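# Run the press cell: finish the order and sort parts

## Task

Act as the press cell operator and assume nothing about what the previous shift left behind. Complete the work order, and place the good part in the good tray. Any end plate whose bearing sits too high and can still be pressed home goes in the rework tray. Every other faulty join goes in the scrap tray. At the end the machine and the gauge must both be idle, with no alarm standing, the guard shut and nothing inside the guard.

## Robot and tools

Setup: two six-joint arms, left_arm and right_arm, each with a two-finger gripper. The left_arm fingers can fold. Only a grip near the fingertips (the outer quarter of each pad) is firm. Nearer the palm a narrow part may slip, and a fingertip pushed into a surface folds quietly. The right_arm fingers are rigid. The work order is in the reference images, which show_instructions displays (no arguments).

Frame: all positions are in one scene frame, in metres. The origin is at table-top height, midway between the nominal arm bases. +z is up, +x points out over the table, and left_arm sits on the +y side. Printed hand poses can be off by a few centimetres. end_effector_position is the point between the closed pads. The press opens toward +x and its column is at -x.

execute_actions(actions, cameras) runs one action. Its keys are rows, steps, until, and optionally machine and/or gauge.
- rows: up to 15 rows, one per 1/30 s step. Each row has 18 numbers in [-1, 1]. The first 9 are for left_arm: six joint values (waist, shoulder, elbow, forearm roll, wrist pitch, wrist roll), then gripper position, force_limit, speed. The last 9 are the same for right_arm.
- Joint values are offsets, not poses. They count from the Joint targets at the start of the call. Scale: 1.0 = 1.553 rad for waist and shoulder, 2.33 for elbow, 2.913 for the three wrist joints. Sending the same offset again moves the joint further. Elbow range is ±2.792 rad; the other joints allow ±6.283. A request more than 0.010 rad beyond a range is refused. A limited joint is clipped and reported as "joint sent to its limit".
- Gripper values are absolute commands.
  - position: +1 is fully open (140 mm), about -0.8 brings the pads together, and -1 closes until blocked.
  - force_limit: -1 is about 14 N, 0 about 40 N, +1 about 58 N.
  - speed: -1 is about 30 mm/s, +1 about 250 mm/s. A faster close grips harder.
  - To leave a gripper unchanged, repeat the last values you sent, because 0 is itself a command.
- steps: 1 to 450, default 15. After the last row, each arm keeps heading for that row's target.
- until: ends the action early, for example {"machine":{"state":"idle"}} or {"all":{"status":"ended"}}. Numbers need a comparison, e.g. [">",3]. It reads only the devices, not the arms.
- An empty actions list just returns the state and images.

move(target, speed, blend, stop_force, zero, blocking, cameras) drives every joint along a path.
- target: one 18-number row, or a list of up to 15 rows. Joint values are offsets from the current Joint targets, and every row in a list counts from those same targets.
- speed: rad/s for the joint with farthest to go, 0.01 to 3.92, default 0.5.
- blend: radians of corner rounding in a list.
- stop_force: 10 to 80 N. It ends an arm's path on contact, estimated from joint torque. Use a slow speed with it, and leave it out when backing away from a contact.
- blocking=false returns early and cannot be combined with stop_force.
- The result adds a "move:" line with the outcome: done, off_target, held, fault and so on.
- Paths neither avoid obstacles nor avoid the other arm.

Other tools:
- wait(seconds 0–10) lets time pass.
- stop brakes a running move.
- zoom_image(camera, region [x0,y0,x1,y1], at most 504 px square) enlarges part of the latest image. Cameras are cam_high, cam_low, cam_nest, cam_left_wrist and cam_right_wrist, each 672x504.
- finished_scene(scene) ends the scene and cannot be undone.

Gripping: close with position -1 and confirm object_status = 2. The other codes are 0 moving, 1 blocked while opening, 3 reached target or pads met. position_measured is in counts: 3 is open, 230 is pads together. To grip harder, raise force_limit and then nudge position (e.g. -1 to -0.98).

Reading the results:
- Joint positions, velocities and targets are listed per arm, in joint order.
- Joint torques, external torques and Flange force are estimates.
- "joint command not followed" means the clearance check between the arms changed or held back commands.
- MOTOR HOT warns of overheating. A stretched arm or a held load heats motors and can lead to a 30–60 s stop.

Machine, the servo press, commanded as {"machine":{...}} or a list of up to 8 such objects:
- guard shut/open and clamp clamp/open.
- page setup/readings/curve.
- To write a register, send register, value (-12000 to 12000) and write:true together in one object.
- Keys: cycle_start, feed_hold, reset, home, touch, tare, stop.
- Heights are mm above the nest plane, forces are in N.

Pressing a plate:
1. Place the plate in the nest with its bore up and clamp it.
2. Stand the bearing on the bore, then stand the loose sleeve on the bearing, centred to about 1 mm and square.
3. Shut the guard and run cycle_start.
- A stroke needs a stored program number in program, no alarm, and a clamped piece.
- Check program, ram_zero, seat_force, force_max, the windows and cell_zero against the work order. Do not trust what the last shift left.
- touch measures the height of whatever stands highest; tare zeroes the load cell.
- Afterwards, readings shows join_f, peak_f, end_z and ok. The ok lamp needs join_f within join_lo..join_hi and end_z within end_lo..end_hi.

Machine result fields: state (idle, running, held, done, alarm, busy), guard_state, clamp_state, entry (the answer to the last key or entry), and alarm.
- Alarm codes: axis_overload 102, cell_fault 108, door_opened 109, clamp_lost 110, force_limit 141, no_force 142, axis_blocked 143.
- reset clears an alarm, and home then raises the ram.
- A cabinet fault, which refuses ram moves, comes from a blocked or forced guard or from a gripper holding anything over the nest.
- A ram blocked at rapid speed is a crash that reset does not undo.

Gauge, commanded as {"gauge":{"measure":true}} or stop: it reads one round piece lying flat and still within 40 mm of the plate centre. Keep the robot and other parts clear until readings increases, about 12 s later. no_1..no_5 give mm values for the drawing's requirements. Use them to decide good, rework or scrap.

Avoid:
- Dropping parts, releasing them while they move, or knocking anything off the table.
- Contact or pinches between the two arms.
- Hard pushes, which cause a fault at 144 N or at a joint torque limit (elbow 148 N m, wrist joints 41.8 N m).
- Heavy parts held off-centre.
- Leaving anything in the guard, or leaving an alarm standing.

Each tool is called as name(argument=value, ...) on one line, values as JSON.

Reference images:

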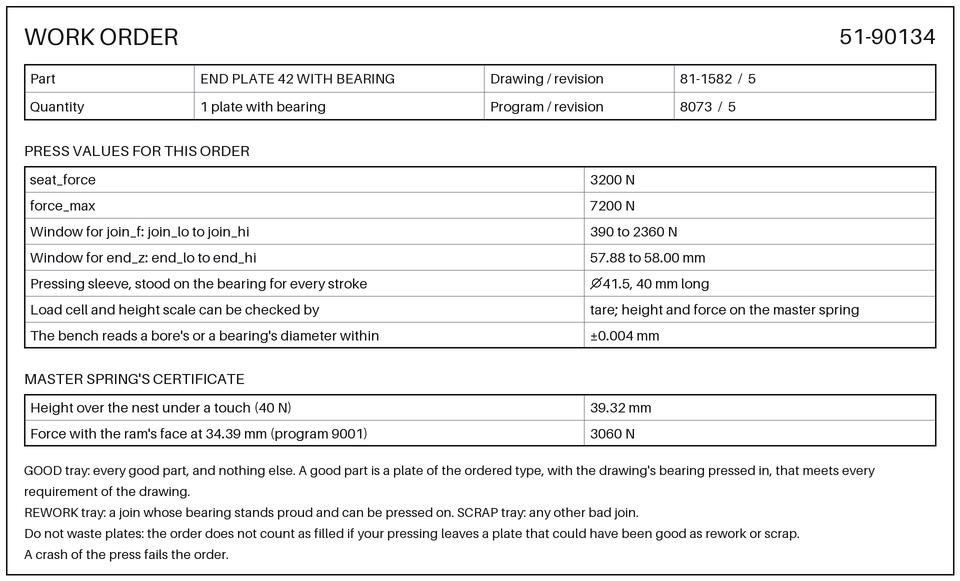

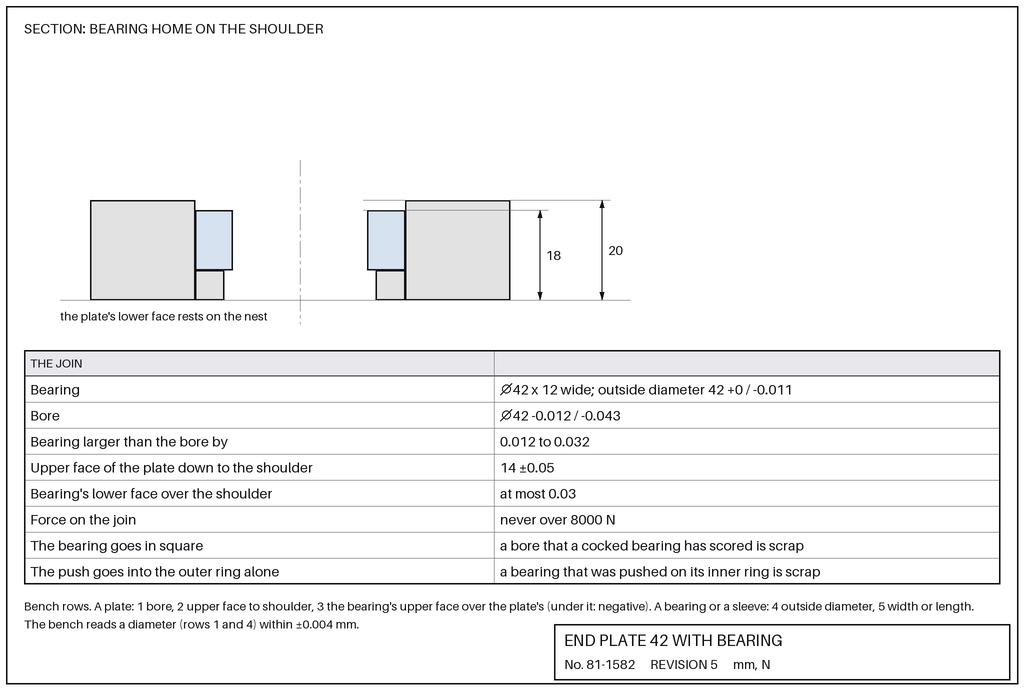

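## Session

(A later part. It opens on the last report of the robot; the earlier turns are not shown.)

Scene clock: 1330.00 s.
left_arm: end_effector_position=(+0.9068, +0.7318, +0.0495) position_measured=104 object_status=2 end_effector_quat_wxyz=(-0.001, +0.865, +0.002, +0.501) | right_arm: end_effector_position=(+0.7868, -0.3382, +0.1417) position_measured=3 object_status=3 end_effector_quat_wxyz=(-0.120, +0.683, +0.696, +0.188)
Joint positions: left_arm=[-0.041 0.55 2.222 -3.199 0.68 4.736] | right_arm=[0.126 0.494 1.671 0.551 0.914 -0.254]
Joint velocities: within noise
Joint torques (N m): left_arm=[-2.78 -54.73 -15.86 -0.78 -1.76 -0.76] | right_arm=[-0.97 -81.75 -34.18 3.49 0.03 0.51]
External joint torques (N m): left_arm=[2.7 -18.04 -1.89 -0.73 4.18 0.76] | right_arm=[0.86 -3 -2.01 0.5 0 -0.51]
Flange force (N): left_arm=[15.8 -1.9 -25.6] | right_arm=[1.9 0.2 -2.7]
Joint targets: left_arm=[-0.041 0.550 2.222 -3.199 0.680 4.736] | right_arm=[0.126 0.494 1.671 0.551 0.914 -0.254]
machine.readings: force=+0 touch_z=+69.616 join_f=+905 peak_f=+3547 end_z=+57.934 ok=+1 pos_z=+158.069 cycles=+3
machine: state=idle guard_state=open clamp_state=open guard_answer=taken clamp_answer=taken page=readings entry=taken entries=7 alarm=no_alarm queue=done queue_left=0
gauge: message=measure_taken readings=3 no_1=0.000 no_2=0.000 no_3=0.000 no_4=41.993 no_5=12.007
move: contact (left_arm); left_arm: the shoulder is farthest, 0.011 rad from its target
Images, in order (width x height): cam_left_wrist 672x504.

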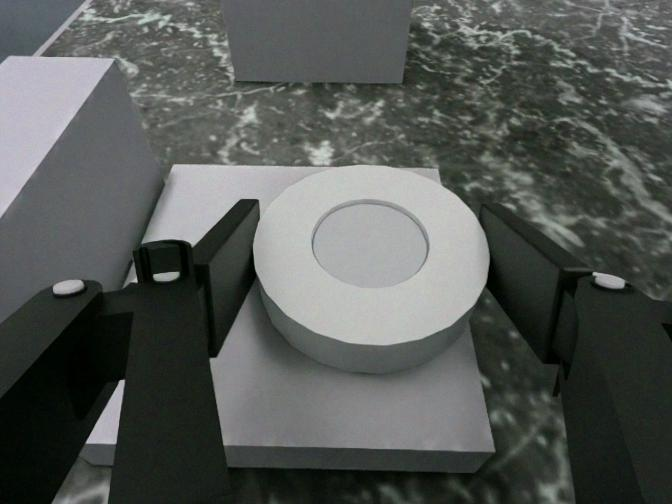

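move(target=[[0,-0.0012,0,0,-0.0007,0,-1,0,-1,0,0,0,0,0,0,1,1,1],[0,-0.0012,0,0,-0.0007,0,0.5,0,0,0,0,0,0,0,0,1,1,1],[-0.0457,-0.4830,0.1365,-0.1119,-0.1432,0.0999,0.5,0,0,0,0,0,0,0,0,1,1,1]], speed=[0.02,0.1,0.45], cameras=[])

execute_actions(actions=[{"gauge":{"measure":true},"machine":{"guard":"shut"},"steps":430,"until":{"gauge":{"readings":[">",3]}}}], cameras=["cam_nest"])

Scene clock: 1336.90 s.
left_arm: end_effector_position=(+0.6604, +0.7211, +0.2611) position_measured=66 object_status=3 end_effector_quat_wxyz=(-0.001, +0.865, +0.002, +0.501) | right_arm: end_effector_position=(+0.7868, -0.3382, +0.1417) position_measured=3 object_status=3 end_effector_quat_wxyz=(-0.120, +0.683, +0.696, +0.188)
Joint positions: left_arm=[-0.112 -0.2 2.54 -3.525 0.263 5.027] | right_arm=[0.126 0.494 1.671 0.551 0.914 -0.254]
Joint velocities: within noise
Joint torques (N m): left_arm=[0.02 -10.73 -35.14 -2.47 2.33 -0.1] | right_arm=[-1.31 -81.82 -34.4 3.53 -0.02 0.48]
External joint torques (N m): left_arm=[-0.07 -2.36 1.02 -0.24 -0.02 0.1] | right_arm=[1.25 -2.7 -1.5 0.42 0.07 -0.48]
Flange force (N): left_arm=[0.0 0.0 0.0] | right_arm=[2.1 -0.5 -2.2]
Joint targets: left_arm=[-0.112 -0.200 2.540 -3.525 0.263 5.027] | right_arm=[0.126 0.494 1.671 0.551 0.914 -0.254]
machine.readings: force=+0 touch_z=+69.616 join_f=+905 peak_f=+3547 end_z=+57.934 ok=+1 pos_z=+158.069 cycles=+3
machine: state=idle guard_state=open clamp_state=open guard_answer=taken clamp_answer=taken page=readings entry=taken entries=7 alarm=no_alarm queue=done queue_left=0
gauge: message=measure_taken readings=3 no_1=0.000 no_2=0.000 no_3=0.000 no_4=41.993 no_5=12.007
move: done
No camera images: "cameras" was empty.

Scene clock: 1349.10 s.
left_arm: end_effector_position=(+0.6604, +0.7211, +0.2611) position_measured=66 object_status=3 end_effector_quat_wxyz=(-0.001, +0.865, +0.002, +0.501) | right_arm: end_effector_position=(+0.7868, -0.3382, +0.1417) position_measured=3 object_status=3 end_effector_quat_wxyz=(-0.120, +0.683, +0.696, +0.188)
Joint positions: left_arm=[-0.112 -0.2 2.54 -3.525 0.263 5.027] | right_arm=[0.126 0.494 1.671 0.551 0.914 -0.254]
Joint velocities: within noise
Joint torques (N m): left_arm=[0.6 -10.32 -35.54 -2.48 2.3 -0.16] | right_arm=[-0.69 -81.5 -34.5 3.47 -0.03 0.55]
External joint torques (N m): left_arm=[-0.62 -2.87 1.47 -0.23 0 0.16] | right_arm=[0.59 -3.25 -1.61 0.5 0.06 -0.54]
Flange force (N): left_arm=[0.0 0.0 0.0] | right_arm=[1.4 -0.9 -3.1]
Joint targets: left_arm=[-0.112 -0.200 2.540 -3.525 0.263 5.027] | right_arm=[0.126 0.494 1.671 0.551 0.914 -0.254]
Tool commands: left_gripper/position=+0.5 left_gripper/force_limit=+0.0 left_gripper/speed=+0.0 right_gripper/position=+1.0 right_gripper/force_limit=+1.0 right_gripper/speed=+1.0
machine.readings: force=+0 touch_z=+69.616 join_f=+905 peak_f=+3547 end_z=+57.934 ok=+1 pos_z=+158.069 cycles=+3
machine: state=idle guard_state=shut clamp_state=open guard_answer=taken clamp_answer=taken page=readings entry=taken entries=7 alarm=no_alarm queue=done queue_left=0
gauge: message=measure_taken readings=4 no_1=0.000 no_2=0.000 no_3=-1.989 no_4=0.000 no_5=0.000
Images, in order (width x height): cam_nest 672x504.

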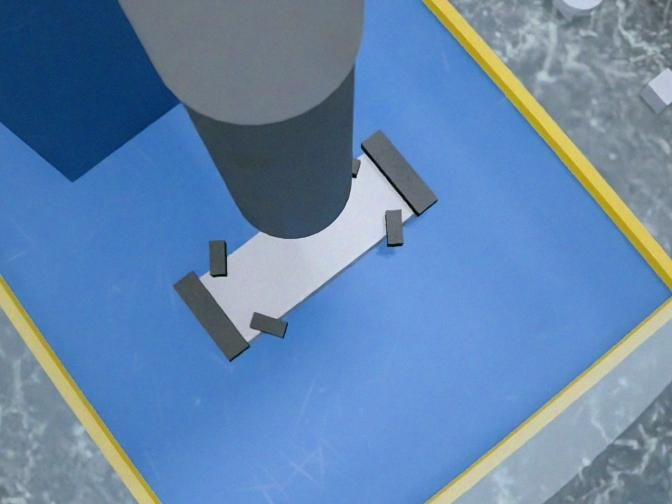

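move(target=[[0.0457,0.4830,-0.1365,0.1119,0.1432,-0.0999,0.5,0,0,0,0,0,0,0,0,1,1,1],[0.0457,0.4830,-0.1365,0.1119,0.1432,-0.0999,-1,0,-1,0,0,0,0,0,0,1,1,1],[0.056,0.434,-0.1378,0.1177,0.1150,-0.1013,-1,0,-1,0,0,0,0,0,0,1,1,1],[0.0809,0.2113,-0.0605,0.1411,0.0584,-0.1149,-1,0,-1,0,0,0,0,0,0,1,1,1]], speed=[0.45,0.1,0.1,0.35], blend=[0,0,0.01,0], cameras=[])

move(target=[0.1926,0.1398,-0.1080,0.7211,0.3088,-0.2112,-1,0,-1,0,0,0,0,0,0,1,1,1], speed=0.8, cameras=["cam_left_wrist"])

Scene clock: 1370.23 s.
left_arm: end_effector_position=(+0.7804, +0.7583, +0.1999) position_measured=104 object_status=2 end_effector_quat_wxyz=(-0.001, +0.866, +0.002, +0.500) | right_arm: end_effector_position=(+0.7868, -0.3382, +0.1417) position_measured=3 object_status=3 end_effector_quat_wxyz=(-0.120, +0.683, +0.696, +0.188)
Joint positions: left_arm=[0.014 0.128 2.399 -3.114 0.433 4.692] | right_arm=[0.126 0.494 1.671 0.551 0.914 -0.254]
Joint velocities: within noise
Joint torques (N m): left_arm=[0.1 -39.17 -30.38 -2.2 3.38 -0.07] | right_arm=[-1.28 -81.62 -34.46 3.45 -0.02 0.55]
External joint torques (N m): left_arm=[-0.16 -0.99 3.5 -0.33 -0.94 0.07] | right_arm=[1.21 -3.12 -1.62 0.52 0.06 -0.55]
Flange force (N): left_arm=[-1.8 3.1 -7.1] | right_arm=[2.1 -0.8 -2.6]
Joint targets: left_arm=[0.014 0.128 2.399 -3.114 0.433 4.692] | right_arm=[0.126 0.494 1.671 0.551 0.914 -0.254]
machine.readings: force=+0 touch_z=+69.616 join_f=+905 peak_f=+3547 end_z=+57.934 ok=+1 pos_z=+158.069 cycles=+3
machine: state=idle guard_state=shut clamp_state=open guard_answer=taken clamp_answer=taken page=readings entry=taken entries=7 alarm=no_alarm queue=done queue_left=0
gauge: message=measure_taken readings=4 no_1=0.000 no_2=0.000 no_3=-1.989 no_4=0.000 no_5=0.000
move: done
No camera images: "cameras" was empty.

Scene clock: 1373.37 s.
left_arm: end_effector_position=(+0.6022, +0.6307, +0.1802) position_measured=104 object_status=2 end_effector_quat_wxyz=(+0.354, +0.614, -0.610, +0.354) | right_arm: end_effector_position=(+0.7868, -0.3382, +0.1417) position_measured=3 object_status=3 end_effector_quat_wxyz=(-0.120, +0.683, +0.696, +0.188)
Joint positions: left_arm=[0.313 0.345 2.147 -1.013 1.333 4.077] | right_arm=[0.126 0.494 1.671 0.551 0.914 -0.254]
Joint velocities: within noise
Joint torques (N m): left_arm=[0.29 -54.12 -24.31 -0.2 2.69 -0.09] | right_arm=[-1.6 -82.05 -34.2 3.53 -0.06 0.43]
External joint torques (N m): left_arm=[-0.32 -3.4 2.27 0.19 -0.72 0.09] | right_arm=[1.49 -2.73 -1.95 0.45 0.09 -0.43]
Flange force (N): left_arm=[4.9 7.7 1.9] | right_arm=[2.7 0.5 -2.2]
Joint targets: left_arm=[0.313 0.345 2.147 -1.013 1.333 4.077] | right_arm=[0.126 0.494 1.671 0.551 0.914 -0.254]
machine.readings: force=+0 touch_z=+69.616 join_f=+905 peak_f=+3547 end_z=+57.934 ok=+1 pos_z=+158.069 cycles=+3
machine: state=idle guard_state=shut clamp_state=open guard_answer=taken clamp_answer=taken page=readings entry=taken entries=7 alarm=no_alarm queue=done queue_left=0
gauge: message=measure_taken readings=4 no_1=0.000 no_2=0.000 no_3=-1.989 no_4=0.000 no_5=0.000
move: done
Images, in order (width x height): cam_left_wrist 672x504.

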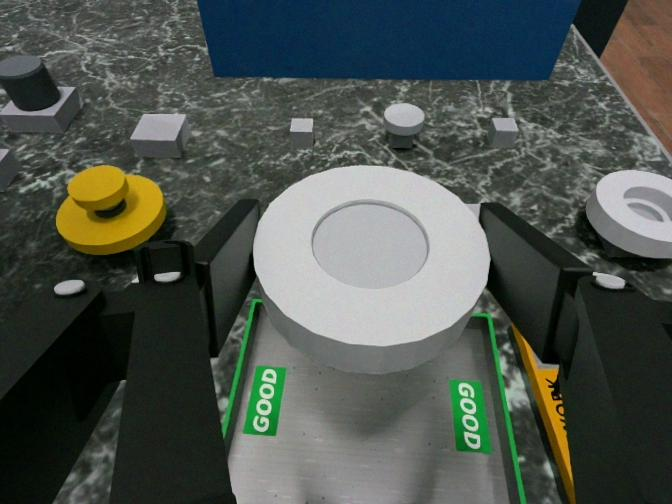

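move(target=[0.0001,0.1294,0.0140,-0.0213,-0.0404,0.0725,-1,0,-1,0,0,0,0,0,0,1,1,1], speed=0.2, cameras=["cam_left_wrist"])

move(target=[0,0.0531,-0.0003,-0.0099,-0.0130,0.0268,-1,0,-1,0,0,0,0,0,0,1,1,1], speed=0.03, stop_force=12, cameras=["cam_left_wrist"])

Scene clock: 1381.47 s.
left_arm: end_effector_position=(+0.6021, +0.6308, +0.0605) position_measured=104 object_status=2 end_effector_quat_wxyz=(+0.354, +0.614, -0.610, +0.354) | right_arm: end_effector_position=(+0.7868, -0.3382, +0.1417) position_measured=3 object_status=3 end_effector_quat_wxyz=(-0.120, +0.683, +0.696, +0.188)
Joint positions: left_arm=[0.313 0.546 2.18 -1.075 1.215 4.288] | right_arm=[0.126 0.494 1.671 0.551 0.914 -0.254]
Joint velocities: within noise
Joint torques (N m): left_arm=[-0.16 -62.92 -15.28 -0.26 3.07 -0.28] | right_arm=[-1.39 -82.05 -34.09 3.49 -0.02 0.53]
External joint torques (N m): left_arm=[0.11 -4.58 2.51 0.16 -0.84 0.28] | right_arm=[1.32 -2.73 -2.02 0.48 0.06 -0.52]
Flange force (N): left_arm=[7.7 8.6 -0.5] | right_arm=[2.3 0.5 -2.2]
Joint targets: left_arm=[0.313 0.546 2.180 -1.075 1.215 4.288] | right_arm=[0.126 0.494 1.671 0.551 0.914 -0.254]
machine.readings: force=+0 touch_z=+69.616 join_f=+905 peak_f=+3547 end_z=+57.934 ok=+1 pos_z=+158.069 cycles=+3
machine: state=idle guard_state=shut clamp_state=open guard_answer=taken clamp_answer=taken page=readings entry=taken entries=7 alarm=no_alarm queue=done queue_left=0
gauge: message=measure_taken readings=4 no_1=0.000 no_2=0.000 no_3=-1.989 no_4=0.000 no_5=0.000
move: done
Images, in order (width x height): cam_left_wrist 672x504.

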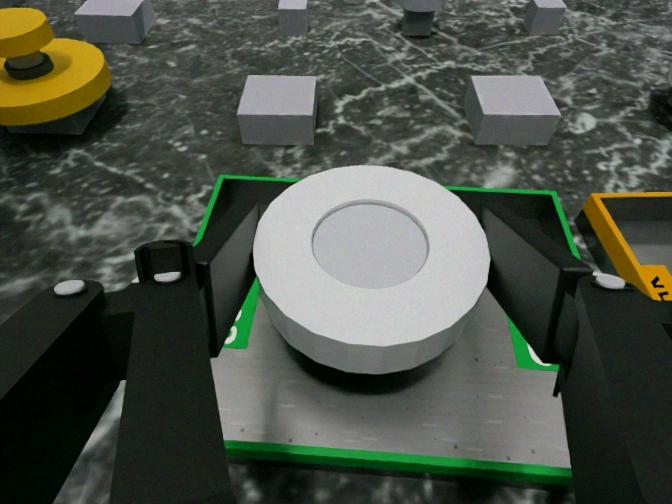

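Scene clock: 1384.50 s.
left_arm: end_effector_position=(+0.6026, +0.6307, +0.0271) position_measured=104 object_status=2 end_effector_quat_wxyz=(+0.354, +0.614, -0.610, +0.355) | right_arm: end_effector_position=(+0.7868, -0.3382, +0.1417) position_measured=3 object_status=3 end_effector_quat_wxyz=(-0.120, +0.683, +0.696, +0.188)
Joint positions: left_arm=[0.313 0.608 2.179 -1.097 1.187 4.347] | right_arm=[0.126 0.494 1.671 0.551 0.914 -0.254]
Joint velocities: within noise
Joint torques (N m): left_arm=[2.38 -53.88 -11.78 2.07 -6.33 -0.39] | right_arm=[-0.95 -81.96 -34.5 3.49 -0.08 0.58]
External joint torques (N m): left_arm=[-2.46 -16.3 1.6 -2.19 8.61 0.39] | right_arm=[0.87 -2.88 -1.7 0.5 0.1 -0.58]
Flange force (N): left_arm=[33.8 9.1 -11.5] | right_arm=[1.6 -0.3 -2.6]
Joint targets: left_arm=[0.313 0.608 2.180 -1.097 1.187 4.347] | right_arm=[0.126 0.494 1.671 0.551 0.914 -0.254]
machine.readings: force=+0 touch_z=+69.616 join_f=+905 peak_f=+3547 end_z=+57.934 ok=+1 pos_z=+158.069 cycles=+3
machine: state=idle guard_state=shut clamp_state=open guard_answer=taken clamp_answer=taken page=readings entry=taken entries=7 alarm=no_alarm queue=done queue_left=0
gauge: message=measure_taken readings=4 no_1=0.000 no_2=0.000 no_3=-1.989 no_4=0.000 no_5=0.000
move: contact (left_arm); left_arm: the shoulder is farthest, 0.021 rad from its target
Images, in order (width x height): cam_left_wrist 672x504.

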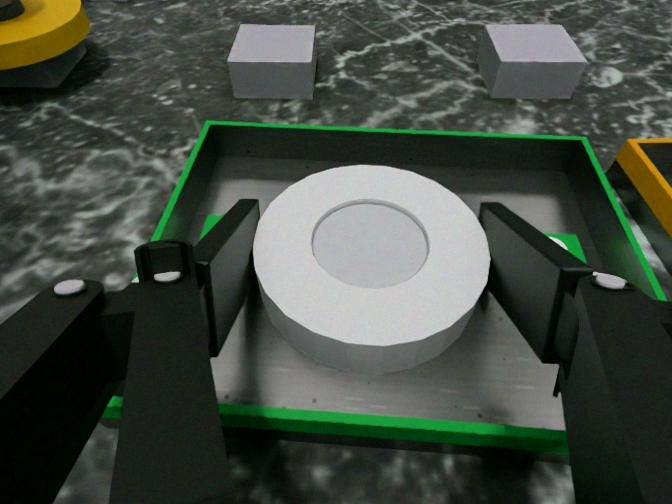

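move(target=[[0,-0.0012,0,0.0001,0.0007,-0.0004,-1,0,-1,0,0,0,0,0,0,1,1,1],[0,-0.0012,0,0.0001,0.0007,-0.0004,0.35,0,0,0,0,0,0,0,0,1,1,1],[0,-0.1693,-0.0142,0.0288,0.0501,-0.0927,0.35,0,0,0,0,0,0,0,0,1,1,1]], speed=[0.02,0.1,0.2], cameras=["cam_left_wrist","cam_nest","cam_low"])

Scene clock: 1391.30 s.
left_arm: end_effector_position=(+0.6026, +0.6310, +0.1806) position_measured=85 object_status=3 end_effector_quat_wxyz=(+0.354, +0.614, -0.610, +0.354) | right_arm: end_effector_position=(+0.7868, -0.3382, +0.1417) position_measured=3 object_status=3 end_effector_quat_wxyz=(-0.120, +0.683, +0.696, +0.188)
Joint positions: left_arm=[0.313 0.345 2.146 -1.013 1.333 4.077] | right_arm=[0.126 0.494 1.671 0.551 0.914 -0.254]
Joint velocities: within noise
Joint torques (N m): left_arm=[-0.05 -51.61 -23.95 0.24 1.93 -0.07] | right_arm=[-1.28 -81.9 -34.5 3.54 -0.01 0.51]
External joint torques (N m): left_arm=[-0.08 -5.65 1.78 -0.25 0.02 0.07] | right_arm=[1.18 -2.91 -1.7 0.45 0.04 -0.5]
Flange force (N): left_arm=[8.6 9.2 -0.3] | right_arm=[2.1 -0.4 -2.4]
Joint targets: left_arm=[0.313 0.345 2.146 -1.013 1.333 4.077] | right_arm=[0.126 0.494 1.671 0.551 0.914 -0.254]
machine.readings: force=+0 touch_z=+69.616 join_f=+905 peak_f=+3547 end_z=+57.934 ok=+1 pos_z=+158.069 cycles=+3
machine: state=idle guard_state=shut clamp_state=open guard_answer=taken clamp_answer=taken page=readings entry=taken entries=7 alarm=no_alarm queue=done queue_left=0
gauge: message=measure_taken readings=4 no_1=0.000 no_2=0.000 no_3=-1.989 no_4=0.000 no_5=0.000
move: done
Images, in order (width x height): cam_low 672x504, cam_nest 672x504, cam_left_wrist 672x504.

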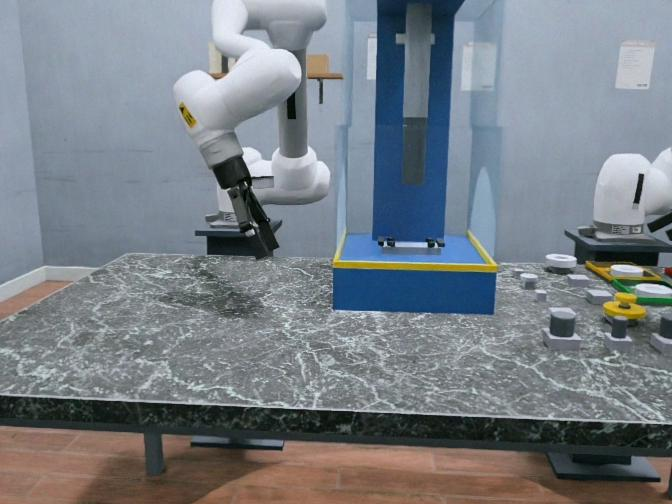

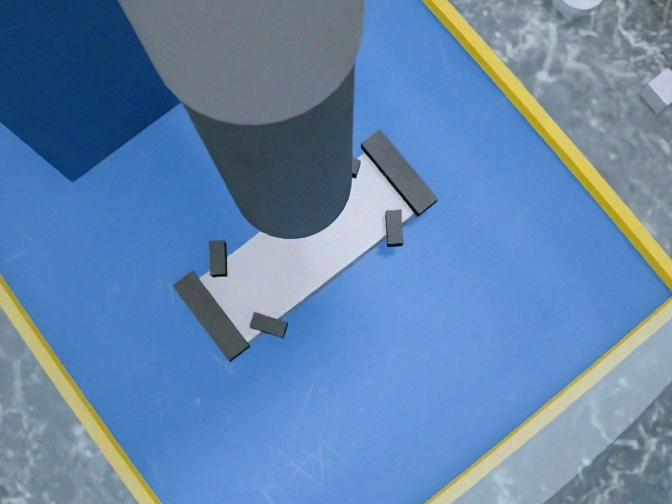

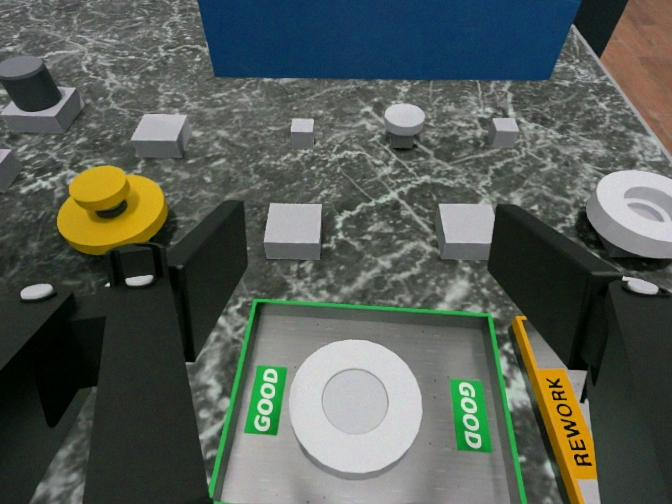

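finished_scene(scene=2)

The scene is finished: the task was done.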